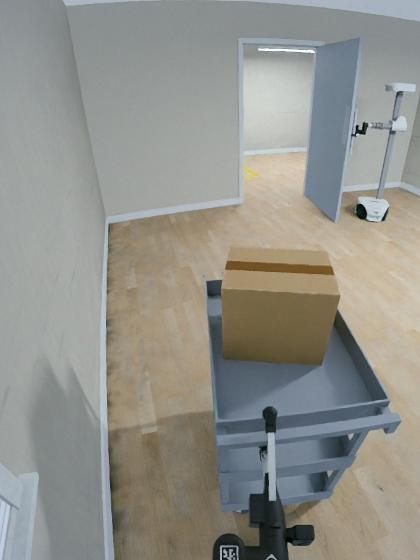

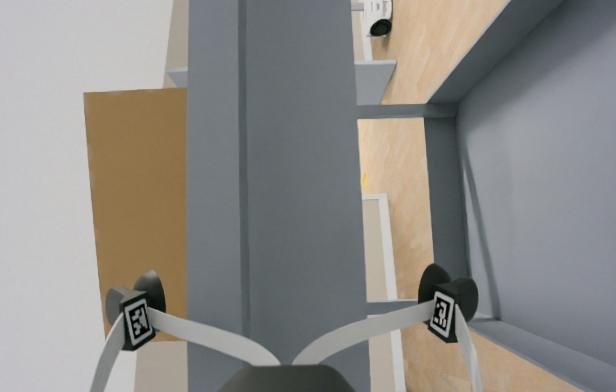

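>>> move(r1={"base":{"rotate_rad":0.08},"pace":"slow"}, blocking=false, cameras=[])

>>> wait(seconds=1.5, cameras=[])

>>> move(r1={"base":{"strafe_m":-0.1},"pace":"slow"}, blocking=false, cameras=[])

>>> wait(seconds=3, cameras=[])

>>> move(r1={"joints":{"gripper_m":-0.01}}, blocking=false, cameras=[])

>>> wait(seconds=2.5, cameras=["r1_head_camera"])

Scene clock: 836.43 s.
move: r1 moving
r1.base_odometry: x=-6.174 y=-1.541 heading=+1.065
r1.turned_by_wheels: +0.077
r1.turned_by_imu: +0.077
r1.base_tilt: forward=-1.6 right=+1.3
r1.lidar_m: 0.43 0.69 0.37 0.31 0.33 0.40 0.83 1.82 2.20 4.01 0.62 0.45
r1.base_status: rotate_rad moving
r1.joint_positions: lift_m=+0.638 arm_m=+0.035 wrist_yaw_rad=-0.003 wrist_pitch_rad=-0.002 wrist_roll_rad=+1.569 gripper_m=+0.125
r1.joint_status: not commanded
r1.measured_speeds: translate_m=+0.001 strafe_m=+0.000 rotate_rad=+0.079 lift_m=+0.000 arm_m=+0.000 wrist_yaw_rad=+0.000 wrist_pitch_rad=+0.000 wrist_roll_rad=+0.000
r1.motor_effort: lift_m=+13(13) arm_m=+4(4) wheel_0=-4(8) wheel_1=-2(6) wheel_2=-6(7)
r1.servo_current: wrist_yaw_rad=59(65) wrist_pitch_rad=39(46) wrist_roll_rad=39(59) gripper_m=46(46)
r1.hand_pose: x=+0.4940 y=-0.0882 z=+0.8172 quat_wxyz=(+0.708, +0.707, -0.002, +0.000) (m; r1's base frame)
r1.wrist_depth_mm: - - 173 232 - 1921 - / - 442 171 232 - - - / - 449 170 230 - - - / - 466 191 229 - - - / - 480 186 228 - - - / - 198 179 225 193 196 - / - - 151 155 - 1661 1160
r2: as last shown
r2.turned_by_imu: +0.002
r2.lidar_m: 0.54 0.46 3.04 3.51 4.83 2.00 1.50 1.45 1.29 0.99 0.95 0.65
r2.servo_current: wrist_yaw_rad=72(85) wrist_pitch_rad=39(46) wrist_roll_rad=59(59) gripper_m=124(137)
r2.contact_limits: translate_m 0.8
r2.wrist_depth_mm: - - - 165 204 170 - / - - - 164 206 167 - / - - - 165 210 173 - / - - - 165 212 175 - / - - - 166 213 171 153 / - - 184 166 180 172 153 / - - - - 207 158 -
pictures: none
No camera images: "cameras" was empty.

Scene clock: 836.80 s.
earlier move: r1 done
r1.base_odometry: x=-6.174 y=-1.541 heading=+1.067
r1.turned_by_wheels: +0.002
r1.turned_by_imu: +0.002
r1.base_tilt: forward=-1.6 right=+1.3
r1.lidar_m: 0.43 0.67 0.37 0.30 0.31 0.41 0.81 1.82 2.21 4.03 0.61 0.44
r1.base_status: done
r1.joint_positions: lift_m=+0.638 arm_m=+0.035 wrist_yaw_rad=-0.003 wrist_pitch_rad=-0.002 wrist_roll_rad=+1.569 gripper_m=+0.125
r1.joint_status: not commanded
r1.measured_speeds: all 0
r1.motor_effort: lift_m=+13(13) arm_m=+4(4) wheel_0=-3(8) wheel_1=-1(6) wheel_2=-4(7)
r1.servo_current: wrist_yaw_rad=59(65) wrist_pitch_rad=39(46) wrist_roll_rad=52(59) gripper_m=39(46)
r1.hand_pose: x=+0.4940 y=-0.0882 z=+0.8172 quat_wxyz=(+0.708, +0.707, -0.002, +0.000) (m; r1's base frame)
r1.wrist_depth_mm: - - 171 231 - 1921 - / - 439 171 230 - - - / - 449 169 229 - - - / - 462 190 228 - - - / - 480 185 227 - - - / - 197 178 225 198 205 - / - - 155 155 252 1708 1229
r2.base_odometry: x=-2.644 y=+0.177 heading=-2.967
r2.turned_by_wheels: +0.000
r2.turned_by_imu: +0.000
r2.base_tilt: forward=-0.6 right=+0.0
r2.lidar_m: 0.51 0.46 3.04 3.54 4.80 2.03 1.51 1.45 1.33 0.99 0.94 0.66
r2.base_status: not commanded
r2.joint_positions: lift_m=+0.870 arm_m=+0.100 wrist_yaw_rad=+1.162 wrist_pitch_rad=+0.001 wrist_roll_rad=+0.002 gripper_m=-0.036
r2.joint_status: not commanded
r2.measured_speeds: all 0
r2.motor_effort: lift_m=+20(20) arm_m=-8(8) wheel_0=+13(14) wheel_1=-1(2) wheel_2=+18(18)
r2.servo_current: wrist_yaw_rad=72(85) wrist_pitch_rad=39(46) wrist_roll_rad=46(59) gripper_m=130(137)
r2.contact_limits: translate_m 0.8
r2.hand_pose: x=+0.4659 y=+0.2300 z=+1.0477 quat_wxyz=(+0.836, +0.000, +0.001, +0.549) (m; r2's base frame)
r2.wrist_depth_mm: - - - 165 205 170 - / - - - 164 207 167 - / - - - 165 209 174 - / - - - 165 211 174 - / - - - 165 212 171 153 / - - 185 166 180 172 154 / - - - - 207 158 -
wait: 0.37 of 1.5 s (r1 has come to rest)
pictures: none
No camera images: "cameras" was empty.

Scene clock: 837.30 s.
move: r1 moving
r1.base_odometry: x=-6.162 y=-1.548 heading=+1.068
r1.turned_by_wheels: +0.000
r1.turned_by_imu: +0.000
r1.base_tilt: forward=-1.6 right=+1.2
r1.lidar_m: 0.41 0.71 0.39 0.32 0.33 0.40 0.81 1.82 2.19 4.02 0.62 0.43
r1.base_status: strafe_m moving
r1.joint_positions: lift_m=+0.638 arm_m=+0.035 wrist_yaw_rad=-0.003 wrist_pitch_rad=-0.002 wrist_roll_rad=+1.569 gripper_m=+0.125
r1.joint_status: not commanded
r1.measured_speeds: translate_m=-0.001 strafe_m=-0.056 rotate_rad=+0.003 lift_m=+0.000 arm_m=+0.000 wrist_yaw_rad=+0.000 wrist_pitch_rad=+0.000 wrist_roll_rad=+0.000
r1.motor_effort: lift_m=+13(13) arm_m=+4(4) wheel_0=+7(9) wheel_1=-4(7) wheel_2=-1(3)
r1.servo_current: wrist_yaw_rad=52(65) wrist_pitch_rad=33(46) wrist_roll_rad=33(59) gripper_m=39(46)
r1.hand_pose: x=+0.4940 y=-0.0882 z=+0.8172 quat_wxyz=(+0.708, +0.707, -0.002, +0.000) (m; r1's base frame)
r1.wrist_depth_mm: - - 229 231 - - - / - 439 229 230 - - - / - 449 229 229 - - - / - 466 228 228 - - - / - 473 226 227 - - - / - 197 177 226 193 197 - / - - 155 155 - 1756 1205
r2: as last shown
r2.base_tilt: forward=-0.7 right=+0.0
r2.lidar_m: 0.53 0.46 3.05 3.52 4.84 1.99 1.52 1.45 1.29 0.97 0.95 0.64
r2.motor_effort: lift_m=+20(20) arm_m=-7(8) wheel_0=+13(14) wheel_1=-2(2) wheel_2=+17(18)
r2.servo_current: wrist_yaw_rad=85(85) wrist_pitch_rad=39(39) wrist_roll_rad=52(52) gripper_m=130(137)
r2.contact_limits: translate_m 0.8
r2.wrist_depth_mm: - - - 164 205 170 - / - - - 165 206 167 - / - - - 165 209 173 - / - - - 166 211 175 - / - - - 166 212 171 153 / - - 184 167 180 171 154 / - - - - 208 158 -
pictures: none
No camera images: "cameras" was empty.

Scene clock: 838.93 s.
earlier move: r1 done
r1.base_odometry: x=-6.087 y=-1.589 heading=+1.068
r1.turned_by_wheels: +0.000
r1.turned_by_imu: -0.001
r1.base_tilt: forward=-1.6 right=+1.3
r1.lidar_m: 0.41 0.87 0.46 0.40 0.41 0.51 1.03 1.79 2.17 3.95 4.31 0.44
r1.base_status: done
r1.joint_positions: lift_m=+0.638 arm_m=+0.035 wrist_yaw_rad=-0.003 wrist_pitch_rad=-0.002 wrist_roll_rad=+1.569 gripper_m=+0.125
r1.joint_status: not commanded
r1.measured_speeds: all 0
r1.motor_effort: lift_m=+13(13) arm_m=+4(4) wheel_0=+4(10) wheel_1=-1(8) wheel_2=-1(3)
r1.servo_current: wrist_yaw_rad=52(72) wrist_pitch_rad=39(46) wrist_roll_rad=72(72) gripper_m=46(52)
r1.hand_pose: x=+0.4940 y=-0.0882 z=+0.8172 quat_wxyz=(+0.708, +0.707, -0.002, +0.000) (m; r1's base frame)
r1.wrist_depth_mm: - - 231 231 - 1708 - / - - 230 229 - - - / - 436 229 229 - - - / - 442 227 227 - - - / - 452 226 227 - - - / - 196 178 225 194 187 - / - 480 154 154 - - -
r2.base_odometry: x=-2.644 y=+0.177 heading=-2.967
r2.turned_by_wheels: +0.000
r2.turned_by_imu: +0.000
r2.base_tilt: forward=-0.7 right=+0.0
r2.lidar_m: 0.53 0.44 3.06 3.50 4.85 2.01 1.52 1.46 1.30 0.98 0.93 0.65
r2.base_status: not commanded
r2.joint_positions: lift_m=+0.870 arm_m=+0.100 wrist_yaw_rad=+1.162 wrist_pitch_rad=+0.001 wrist_roll_rad=+0.002 gripper_m=-0.036
r2.joint_status: not commanded
r2.measured_speeds: all 0
r2.motor_effort: lift_m=+20(20) arm_m=-8(8) wheel_0=+14(14) wheel_1=-2(2) wheel_2=+18(18)
r2.servo_current: wrist_yaw_rad=72(85) wrist_pitch_rad=39(52) wrist_roll_rad=33(59) gripper_m=130(137)
r2.contact_limits: translate_m 0.8
r2.hand_pose: x=+0.4659 y=+0.2300 z=+1.0477 quat_wxyz=(+0.836, +0.000, +0.001, +0.549) (m; r2's base frame)
r2.wrist_depth_mm: - - - 165 205 170 - / - - - 164 206 167 - / - - - 165 210 173 - / - - - 165 212 175 - / - - - 166 211 171 153 / - - 183 167 180 171 153 / - - - - 207 158 -
wait: 1.63 of 3 s (r1 has come to rest)
pictures: none
No camera images: "cameras" was empty.

Scene clock: 839.43 s.
move: r1 moving
r1.base_odometry: x=-6.087 y=-1.589 heading=+1.068
r1.turned_by_wheels: +0.000
r1.turned_by_imu: +0.000
r1.base_tilt: forward=-1.6 right=+1.3
r1.lidar_m: 0.41 0.86 0.46 0.41 0.43 0.51 1.05 1.77 2.17 3.99 4.31 0.45
r1.base_status: not commanded
r1.joint_positions: lift_m=+0.638 arm_m=+0.035 wrist_yaw_rad=-0.003 wrist_pitch_rad=-0.002 wrist_roll_rad=+1.569 gripper_m=+0.112
r1.joint_status: gripper_m moving
r1.measured_speeds: translate_m=+0.000 strafe_m=+0.000 rotate_rad=+0.000 lift_m=+0.000 arm_m=+0.000 wrist_yaw_rad=+0.001 wrist_pitch_rad=-0.005 wrist_roll_rad=+0.000
r1.motor_effort: lift_m=+13(13) arm_m=+4(4) wheel_0=+4(4) wheel_1=-1(1) wheel_2=+0(1)
r1.servo_current: wrist_yaw_rad=52(65) wrist_pitch_rad=39(46) wrist_roll_rad=39(65) gripper_m=104(104)
r1.hand_pose: x=+0.4940 y=-0.0882 z=+0.8172 quat_wxyz=(+0.708, +0.707, -0.002, +0.000) (m; r1's base frame)
r1.wrist_depth_mm: - - 231 230 - 1708 - / - - 229 229 - 1808 - / - 433 229 229 - - - / - 445 227 228 - - - / - 452 175 226 - - - / - 209 167 225 197 - - / - 480 154 153 - 1808 -
r2: as last shown
r2.lidar_m: 0.52 0.46 3.04 3.55 4.83 1.99 1.51 1.44 1.31 0.98 0.95 0.65
r2.motor_effort: lift_m=+20(20) arm_m=-8(8) wheel_0=+15(15) wheel_1=-1(2) wheel_2=+18(18)
r2.servo_current: wrist_yaw_rad=78(78) wrist_pitch_rad=46(46) wrist_roll_rad=52(59) gripper_m=130(137)
r2.contact_limits: translate_m 0.8
r2.wrist_depth_mm: - - - 165 205 170 - / - - - 164 206 167 - / - - - 165 209 173 - / - - - 165 211 175 - / - - - 166 212 170 153 / - - 184 167 180 171 153 / - - - - 206 158 -
pictures: none
No camera images: "cameras" was empty.

Scene clock: 841.10 s.
earlier move: r1 done
r1.base_odometry: x=-6.087 y=-1.589 heading=+1.067
r1.turned_by_wheels: +0.000
r1.turned_by_imu: +0.000
r1.base_tilt: forward=-1.6 right=+1.3
r1.lidar_m: 0.41 0.87 0.48 0.39 0.41 0.51 1.03 1.80 2.17 3.97 4.25 0.42
r1.base_status: not commanded
r1.joint_positions: lift_m=+0.638 arm_m=+0.035 wrist_yaw_rad=-0.003 wrist_pitch_rad=-0.005 wrist_roll_rad=+1.569 gripper_m=-0.008
r1.joint_status: all done
r1.measured_speeds: all 0
r1.motor_effort: lift_m=+13(13) arm_m=+4(4) wheel_0=+2(4) wheel_1=-1(1) wheel_2=-1(1)
r1.servo_current: wrist_yaw_rad=39(65) wrist_pitch_rad=46(52) wrist_roll_rad=33(65) gripper_m=117(299)
r1.hand_pose: x=+0.4940 y=-0.0882 z=+0.8179 quat_wxyz=(+0.708, +0.707, -0.003, +0.001) (m; r1's base frame)
r1.wrist_depth_mm: - - 229 230 - 1808 - / - - 229 229 - 1863 - / - 433 193 228 - - - / - 442 187 229 - - - / - 455 184 226 - - - / - 462 177 226 180 - - / - 169 171 224 224 1983 -
r2.base_odometry: x=-2.644 y=+0.177 heading=-2.967
r2.turned_by_wheels: +0.000
r2.turned_by_imu: +0.000
r2.base_tilt: forward=-0.7 right=+0.0
r2.lidar_m: 0.54 0.45 3.04 3.54 4.83 2.03 1.48 1.46 1.31 0.98 0.94 0.64
r2.base_status: not commanded
r2.joint_positions: lift_m=+0.870 arm_m=+0.100 wrist_yaw_rad=+1.162 wrist_pitch_rad=+0.001 wrist_roll_rad=+0.002 gripper_m=-0.036
r2.joint_status: not commanded
r2.measured_speeds: all 0
r2.motor_effort: lift_m=+20(20) arm_m=-8(8) wheel_0=+14(15) wheel_1=-2(2) wheel_2=+18(18)
r2.servo_current: wrist_yaw_rad=72(85) wrist_pitch_rad=39(46) wrist_roll_rad=52(59) gripper_m=130(137)
r2.contact_limits: translate_m 0.8
r2.hand_pose: x=+0.4659 y=+0.2300 z=+1.0477 quat_wxyz=(+0.836, +0.000, +0.001, +0.549) (m; r2's base frame)
r2.wrist_depth_mm: - - - 164 205 169 - / - - - 165 206 167 - / - - - 165 210 173 - / - - - 166 211 175 - / - - - 167 212 171 153 / - - 184 167 180 172 154 / - - - - 207 158 -
wait: 1.67 of 2.5 s (r1 has come to rest)
pictures: r1_head_camera
Images, in order (width x height): r1_head_camera 420x560.

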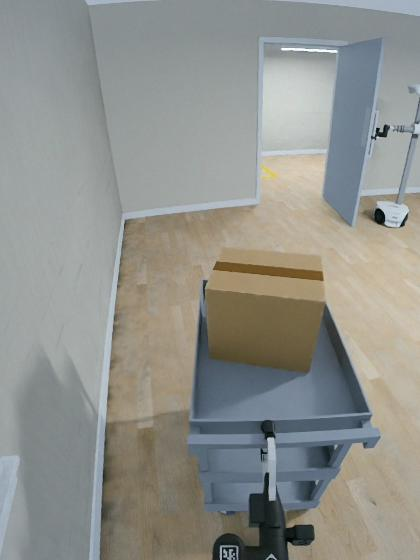

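>>> move(r1={"base":{"translate_m":-0.7,"strafe_m":-1.0}}, blocking=false, cameras=[])

>>> wait(seconds=8, cameras=["r1_head_camera"])

Scene clock: 861.90 s.
move: r1 moving
r1.base_odometry: x=-6.073 y=-1.618 heading=+1.069
r1.turned_by_wheels: +0.001
r1.turned_by_imu: +0.000
r1.base_tilt: forward=-1.6 right=+1.2
r1.lidar_m: 0.42 0.87 0.50 0.44 0.45 0.56 1.10 1.78 2.11 3.92 4.27 0.47
r1.base_status: translate_m moving; strafe_m moving
r1.joint_positions: lift_m=+0.638 arm_m=+0.035 wrist_yaw_rad=+0.006 wrist_pitch_rad=-0.003 wrist_roll_rad=+1.569 gripper_m=-0.008
r1.joint_status: not commanded
r1.measured_speeds: translate_m=-0.069 strafe_m=-0.099 rotate_rad=+0.003 lift_m=+0.000 arm_m=+0.000 wrist_yaw_rad=+0.051 wrist_pitch_rad=+0.000 wrist_roll_rad=+0.000
r1.motor_effort: lift_m=+13(13) arm_m=-3(4) wheel_0=+7(9) wheel_1=-9(10) wheel_2=+13(13)
r1.servo_current: wrist_yaw_rad=59(59) wrist_pitch_rad=39(52) wrist_roll_rad=39(59) gripper_m=111(124)
r1.hand_pose: x=+0.4948 y=-0.0857 z=+0.8175 quat_wxyz=(+0.708, +0.707, +0.001, +0.003) (m; r1's base frame)
r1.wrist_depth_mm: - - - 226 - 1808 - / - - 169 228 - 1921 - / - 433 170 229 - - - / - 449 170 229 - - - / - 466 194 231 - - - / - 480 179 233 182 - - / - 166 190 234 179 156 -
r2: as last shown
r2.turned_by_imu: +0.002
r2.base_tilt: forward=-0.6 right=+0.0
r2.lidar_m: 0.53 0.46 3.07 3.55 4.80 2.00 1.52 1.46 1.31 0.99 0.95 0.65
r2.motor_effort: lift_m=+20(20) arm_m=-8(8) wheel_0=+14(14) wheel_1=-1(2) wheel_2=+18(18)
r2.servo_current: wrist_yaw_rad=59(78) wrist_pitch_rad=46(46) wrist_roll_rad=39(52) gripper_m=130(137)
r2.contact_limits: translate_m 0.8
r2.wrist_depth_mm: - - - 165 205 169 - / - - - 165 206 167 - / - - - 165 210 173 - / - - - 165 211 174 - / - - - 166 212 171 153 / - - 183 167 180 172 153 / - - - - 208 158 -
pictures: none
No camera images: "cameras" was empty.

Scene clock: 866.97 s.
earlier move: r1 done
r1.base_odometry: x=-5.547 y=-2.684 heading=+1.069
r1.turned_by_wheels: +0.001
r1.turned_by_imu: +0.038
r1.base_tilt: forward=-1.6 right=+1.3
r1.lidar_m: 0.28 0.28 0.57 1.26 1.28 1.01 0.90 0.93 1.13 2.24 3.50 4.19
r1.base_status: done
r1.joint_positions: lift_m=+0.639 arm_m=+0.035 wrist_yaw_rad=+0.029 wrist_pitch_rad=-0.021 wrist_roll_rad=+1.571 gripper_m=-0.009
r1.joint_status: not commanded
r1.measured_speeds: all 0
r1.on_its_own: wrist_yaw_rad is at rest, and its servo_current (189 mA) is outside its rest range (0 to 104 mA)
r1.motor_effort: lift_m=+12(13) arm_m=+4(4) wheel_0=+13(27) wheel_1=+6(12) wheel_2=+2(21)
r1.servo_current: wrist_yaw_rad=189(215) wrist_pitch_rad=117(130) wrist_roll_rad=39(65) gripper_m=59(124)
r1.hand_pose: x=+0.4966 y=-0.0791 z=+0.8229 quat_wxyz=(+0.707, +0.707, +0.003, +0.018) (m; r1's base frame)
r1.wrist_depth_mm: - - - - - 1863 1281 / - - - - - 1983 1336 / - - - - - 1983 1308 / - - - 397 - 1863 1205 / - - - - 410 1863 1308 / - - - 187 285 - 1430 / - 169 174 185 162 1708 -
r2.base_odometry: x=-2.644 y=+0.177 heading=-2.967
r2.turned_by_wheels: +0.000
r2.turned_by_imu: +0.001
r2.base_tilt: forward=-0.7 right=+0.0
r2.lidar_m: 0.53 0.46 3.48 3.70 4.80 2.00 1.51 1.45 1.31 0.95 0.93 0.65
r2.base_status: not commanded
r2.joint_positions: lift_m=+0.870 arm_m=+0.100 wrist_yaw_rad=+1.162 wrist_pitch_rad=+0.001 wrist_roll_rad=+0.002 gripper_m=-0.036
r2.joint_status: not commanded
r2.measured_speeds: all 0
r2.motor_effort: lift_m=+20(20) arm_m=-8(8) wheel_0=+14(14) wheel_1=-2(2) wheel_2=+18(18)
r2.servo_current: wrist_yaw_rad=85(91) wrist_pitch_rad=39(52) wrist_roll_rad=46(59) gripper_m=130(137)
r2.contact_limits: translate_m 0.8
r2.hand_pose: x=+0.4659 y=+0.2300 z=+1.0477 quat_wxyz=(+0.836, +0.000, +0.001, +0.549) (m; r2's base frame)
r2.wrist_depth_mm: - - - 164 205 170 - / - - - 165 206 167 - / - - - 165 209 173 - / - - - 166 211 175 - / - - - 166 213 171 153 / - - 184 167 180 171 153 / - - - - 207 158 -
wait: 5.07 of 8 s (r1 has come to rest)
pictures: r1_head_camera
Images, in order (width x height): r1_head_camera 420x560.

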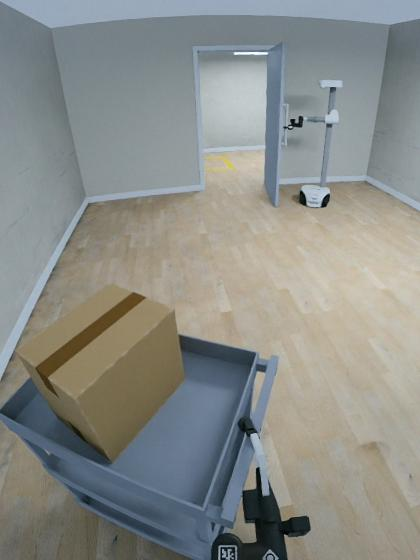

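>>> move(r1={"base":{"translate_m":-0.5,"strafe_m":-0.6}}, blocking=false, cameras=[])

>>> wait(seconds=6, cameras=["r1_head_camera"])

Scene clock: 894.67 s.
move: r1 moving
r1.base_odometry: x=-5.535 y=-2.713 heading=+1.072
r1.turned_by_wheels: +0.003
r1.turned_by_imu: +0.003
r1.base_tilt: forward=-1.6 right=+1.2
r1.lidar_m: 0.25 0.30 0.58 1.30 1.29 0.98 0.88 0.91 1.08 2.21 3.47 4.20
r1.base_status: translate_m moving; strafe_m moving
r1.joint_positions: lift_m=+0.639 arm_m=+0.035 wrist_yaw_rad=+0.029 wrist_pitch_rad=-0.021 wrist_roll_rad=+1.571 gripper_m=-0.009
r1.joint_status: not commanded
r1.measured_speeds: translate_m=-0.083 strafe_m=-0.093 rotate_rad=-0.002 lift_m=+0.000 arm_m=+0.000 wrist_yaw_rad=+0.000 wrist_pitch_rad=+0.000 wrist_roll_rad=+0.000
r1.motor_effort: lift_m=+12(12) arm_m=+0(4) wheel_0=+19(20) wheel_1=-4(6) wheel_2=+19(19)
r1.servo_current: wrist_yaw_rad=195(202) wrist_pitch_rad=117(130) wrist_roll_rad=46(65) gripper_m=65(65)
r1.hand_pose: x=+0.4966 y=-0.0791 z=+0.8229 quat_wxyz=(+0.707, +0.707, +0.003, +0.018) (m; r1's base frame)
r1.wrist_depth_mm: - - - - - 1921 1308 / - - - - - 1983 1336 / - - - - - - 1308 / - - - 402 - 1708 1205 / - - - - 415 1921 1336 / - - - 187 279 - 1430 / - 167 176 150 172 1756 -
r2: as last shown
r2.turned_by_imu: +0.004
r2.lidar_m: 0.51 0.45 3.46 3.70 4.83 2.04 1.51 1.46 1.34 0.98 0.95 0.63
r2.motor_effort: lift_m=+20(20) arm_m=-8(8) wheel_0=+14(14) wheel_1=-1(2) wheel_2=+18(18)
r2.servo_current: wrist_yaw_rad=72(91) wrist_pitch_rad=39(39) wrist_roll_rad=52(59) gripper_m=130(130)
r2.contact_limits: translate_m 0.8
r2.wrist_depth_mm: - - - 165 205 170 - / - - - 164 206 167 - / - - - 165 210 173 - / - - - 166 211 175 - / - - - 166 211 171 153 / - - 184 167 179 172 153 / - - - - 206 158 -
pictures: none
No camera images: "cameras" was empty.

Scene clock: 898.23 s.
earlier move: r1 done
r1.base_odometry: x=-5.260 y=-3.410 heading=+1.070
r1.turned_by_wheels: -0.002
r1.turned_by_imu: +0.000
r1.base_tilt: forward=-1.6 right=+1.3
r1.lidar_m: 0.28 0.33 1.98 1.77 0.57 0.34 0.31 0.32 0.41 0.83 2.95 0.60
r1.base_status: done
r1.joint_positions: lift_m=+0.639 arm_m=+0.035 wrist_yaw_rad=+0.015 wrist_pitch_rad=-0.021 wrist_roll_rad=+1.571 gripper_m=-0.009
r1.joint_status: not commanded
r1.measured_speeds: all 0
r1.motor_effort: lift_m=+12(12) arm_m=+4(4) wheel_0=+3(20) wheel_1=+0(8) wheel_2=+3(19)
r1.servo_current: wrist_yaw_rad=98(208) wrist_pitch_rad=117(130) wrist_roll_rad=33(65) gripper_m=59(65)
r1.hand_pose: x=+0.4955 y=-0.0831 z=+0.8229 quat_wxyz=(+0.707, +0.707, -0.002, +0.013) (m; r1's base frame)
r1.wrist_depth_mm: - - - - - 1863 1281 / - - - - - 1983 1308 / - - - 377 - 1756 1229 / - - - - 404 1708 436 / - - - - - - 1464 / - - 190 187 245 - - / - 155 173 185 172 1756 -
r2.base_odometry: x=-2.644 y=+0.177 heading=-2.967
r2.turned_by_wheels: +0.000
r2.turned_by_imu: +0.001
r2.base_tilt: forward=-0.7 right=+0.1
r2.lidar_m: 0.50 0.47 3.46 3.85 4.78 2.03 1.51 1.46 1.31 1.00 0.94 0.66
r2.base_status: not commanded
r2.joint_positions: lift_m=+0.870 arm_m=+0.100 wrist_yaw_rad=+1.162 wrist_pitch_rad=+0.001 wrist_roll_rad=+0.002 gripper_m=-0.036
r2.joint_status: not commanded
r2.measured_speeds: all 0
r2.motor_effort: lift_m=+20(20) arm_m=-8(8) wheel_0=+14(14) wheel_1=-2(2) wheel_2=+18(18)
r2.servo_current: wrist_yaw_rad=65(91) wrist_pitch_rad=39(46) wrist_roll_rad=46(65) gripper_m=137(137)
r2.contact_limits: translate_m 0.8
r2.hand_pose: x=+0.4659 y=+0.2300 z=+1.0477 quat_wxyz=(+0.836, +0.000, +0.001, +0.549) (m; r2's base frame)
r2.wrist_depth_mm: - - - 164 205 169 - / - - - 165 206 167 - / - - - 165 209 173 - / - - - 166 211 175 - / - - - 166 213 171 153 / - - 184 167 179 172 154 / - - - - 208 158 -
wait: 3.57 of 6 s (r1 has come to rest)
pictures: r1_head_camera
Images, in order (width x height): r1_head_camera 420x560.

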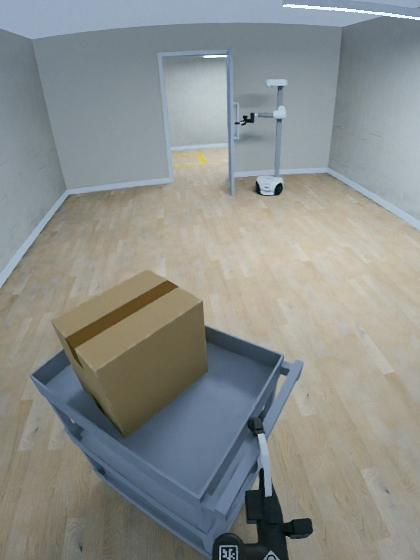

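>>> move(r1={"base":{"translate_m":0.1,"strafe_m":0.8}}, blocking=false, cameras=[])

>>> wait(seconds=6, cameras=["r1_head_camera"])

Scene clock: 904.70 s.
move: r1 moving
r1.base_odometry: x=-5.288 y=-3.391 heading=+1.068
r1.turned_by_wheels: -0.001
r1.turned_by_imu: -0.004
r1.base_tilt: forward=-1.7 right=+1.3
r1.lidar_m: 0.28 0.34 1.95 1.75 0.60 0.36 0.32 0.33 0.39 0.82 2.99 0.58
r1.base_status: translate_m moving; strafe_m moving
r1.joint_positions: lift_m=+0.639 arm_m=+0.035 wrist_yaw_rad=-0.001 wrist_pitch_rad=-0.021 wrist_roll_rad=+1.573 gripper_m=-0.009
r1.joint_status: not commanded
r1.measured_speeds: translate_m=+0.016 strafe_m=+0.132 rotate_rad=-0.014 lift_m=+0.000 arm_m=+0.000 wrist_yaw_rad=-0.058 wrist_pitch_rad=+0.000 wrist_roll_rad=+0.008
r1.motor_effort: lift_m=+12(12) arm_m=+4(4) wheel_0=-15(15) wheel_1=+9(11) wheel_2=-9(9)
r1.servo_current: wrist_yaw_rad=46(104) wrist_pitch_rad=111(124) wrist_roll_rad=59(59) gripper_m=59(65)
r1.hand_pose: x=+0.4941 y=-0.0878 z=+0.8229 quat_wxyz=(+0.706, +0.708, -0.008, +0.007) (m; r1's base frame)
r1.wrist_depth_mm: - - - - - 1921 1281 / - - - - - 1921 1308 / - - - - - 1983 1308 / - - - - 413 1576 413 / - - - - - - 1397 / - - 194 189 249 - - / - 157 173 186 171 1708 -
r2: as last shown
r2.base_tilt: forward=-0.7 right=+0.0
r2.lidar_m: 0.53 0.46 3.47 3.87 4.82 2.03 1.49 1.45 1.28 0.98 0.93 0.64
r2.motor_effort: lift_m=+20(20) arm_m=-7(8) wheel_0=+14(14) wheel_1=-2(2) wheel_2=+17(18)
r2.servo_current: wrist_yaw_rad=85(85) wrist_pitch_rad=39(39) wrist_roll_rad=46(59) gripper_m=124(137)
r2.contact_limits: translate_m 0.8
r2.wrist_depth_mm: - - - 164 205 170 - / - - - 165 206 167 - / - - - 165 209 173 - / - - - 165 211 174 - / - - - 166 212 171 153 / - - 184 167 180 171 154 / - - - - 207 158 -
pictures: none
No camera images: "cameras" was empty.

Scene clock: 908.30 s.
earlier move: r1 done
r1.base_odometry: x=-5.913 y=-2.938 heading=+1.069
r1.turned_by_wheels: +0.001
r1.turned_by_imu: -0.130
r1.base_tilt: forward=-1.6 right=+1.3
r1.lidar_m: 0.34 0.50 1.29 1.09 1.09 0.78 0.65 0.64 0.76 1.24 3.65 0.50
r1.base_status: done
r1.joint_positions: lift_m=+0.639 arm_m=+0.035 wrist_yaw_rad=-0.002 wrist_pitch_rad=-0.021 wrist_roll_rad=+1.572 gripper_m=-0.009
r1.joint_status: not commanded
r1.measured_speeds: all 0
r1.motor_effort: lift_m=+12(12) arm_m=+2(4) wheel_0=-6(21) wheel_1=-1(13) wheel_2=-3(16)
r1.servo_current: wrist_yaw_rad=59(104) wrist_pitch_rad=111(130) wrist_roll_rad=52(65) gripper_m=46(72)
r1.hand_pose: x=+0.4940 y=-0.0881 z=+0.8229 quat_wxyz=(+0.707, +0.708, -0.008, +0.007) (m; r1's base frame)
r1.wrist_depth_mm: - - - 301 - 342 338 / - - - - - 1808 1281 / - - - - - 1983 - / - - - 259 271 - - / - 473 466 245 247 - - / - 459 181 188 181 - - / - 150 177 165 163 - -
r2.base_odometry: x=-2.644 y=+0.177 heading=-2.967
r2.turned_by_wheels: +0.000
r2.turned_by_imu: +0.001
r2.base_tilt: forward=-0.7 right=+0.0
r2.lidar_m: 0.52 0.45 3.49 3.61 4.84 2.02 1.50 1.46 1.31 0.97 0.94 0.63
r2.base_status: not commanded
r2.joint_positions: lift_m=+0.870 arm_m=+0.100 wrist_yaw_rad=+1.162 wrist_pitch_rad=+0.001 wrist_roll_rad=+0.002 gripper_m=-0.036
r2.joint_status: not commanded
r2.measured_speeds: all 0
r2.motor_effort: lift_m=+20(20) arm_m=-8(8) wheel_0=+14(14) wheel_1=-1(2) wheel_2=+18(18)
r2.servo_current: wrist_yaw_rad=78(85) wrist_pitch_rad=39(46) wrist_roll_rad=46(59) gripper_m=130(137)
r2.contact_limits: translate_m 0.8
r2.hand_pose: x=+0.4659 y=+0.2300 z=+1.0477 quat_wxyz=(+0.836, +0.000, +0.001, +0.549) (m; r2's base frame)
r2.wrist_depth_mm: - - - 165 205 169 - / - - - 165 206 167 - / - - - 165 209 173 - / - - - 165 211 175 - / - - - 166 212 171 153 / - - 184 166 180 172 154 / - - - - 207 158 -
wait: 3.60 of 6 s (r1 has come to rest)
pictures: r1_head_camera
Images, in order (width x height): r1_head_camera 420x560.

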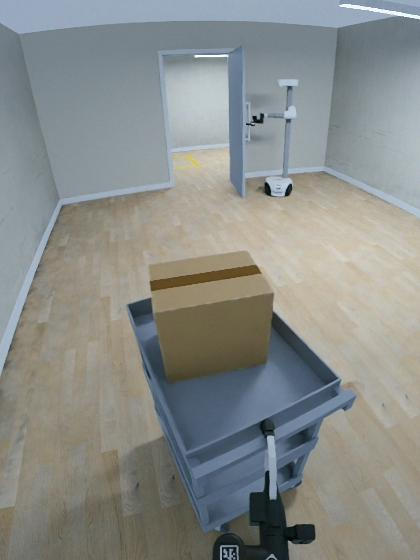

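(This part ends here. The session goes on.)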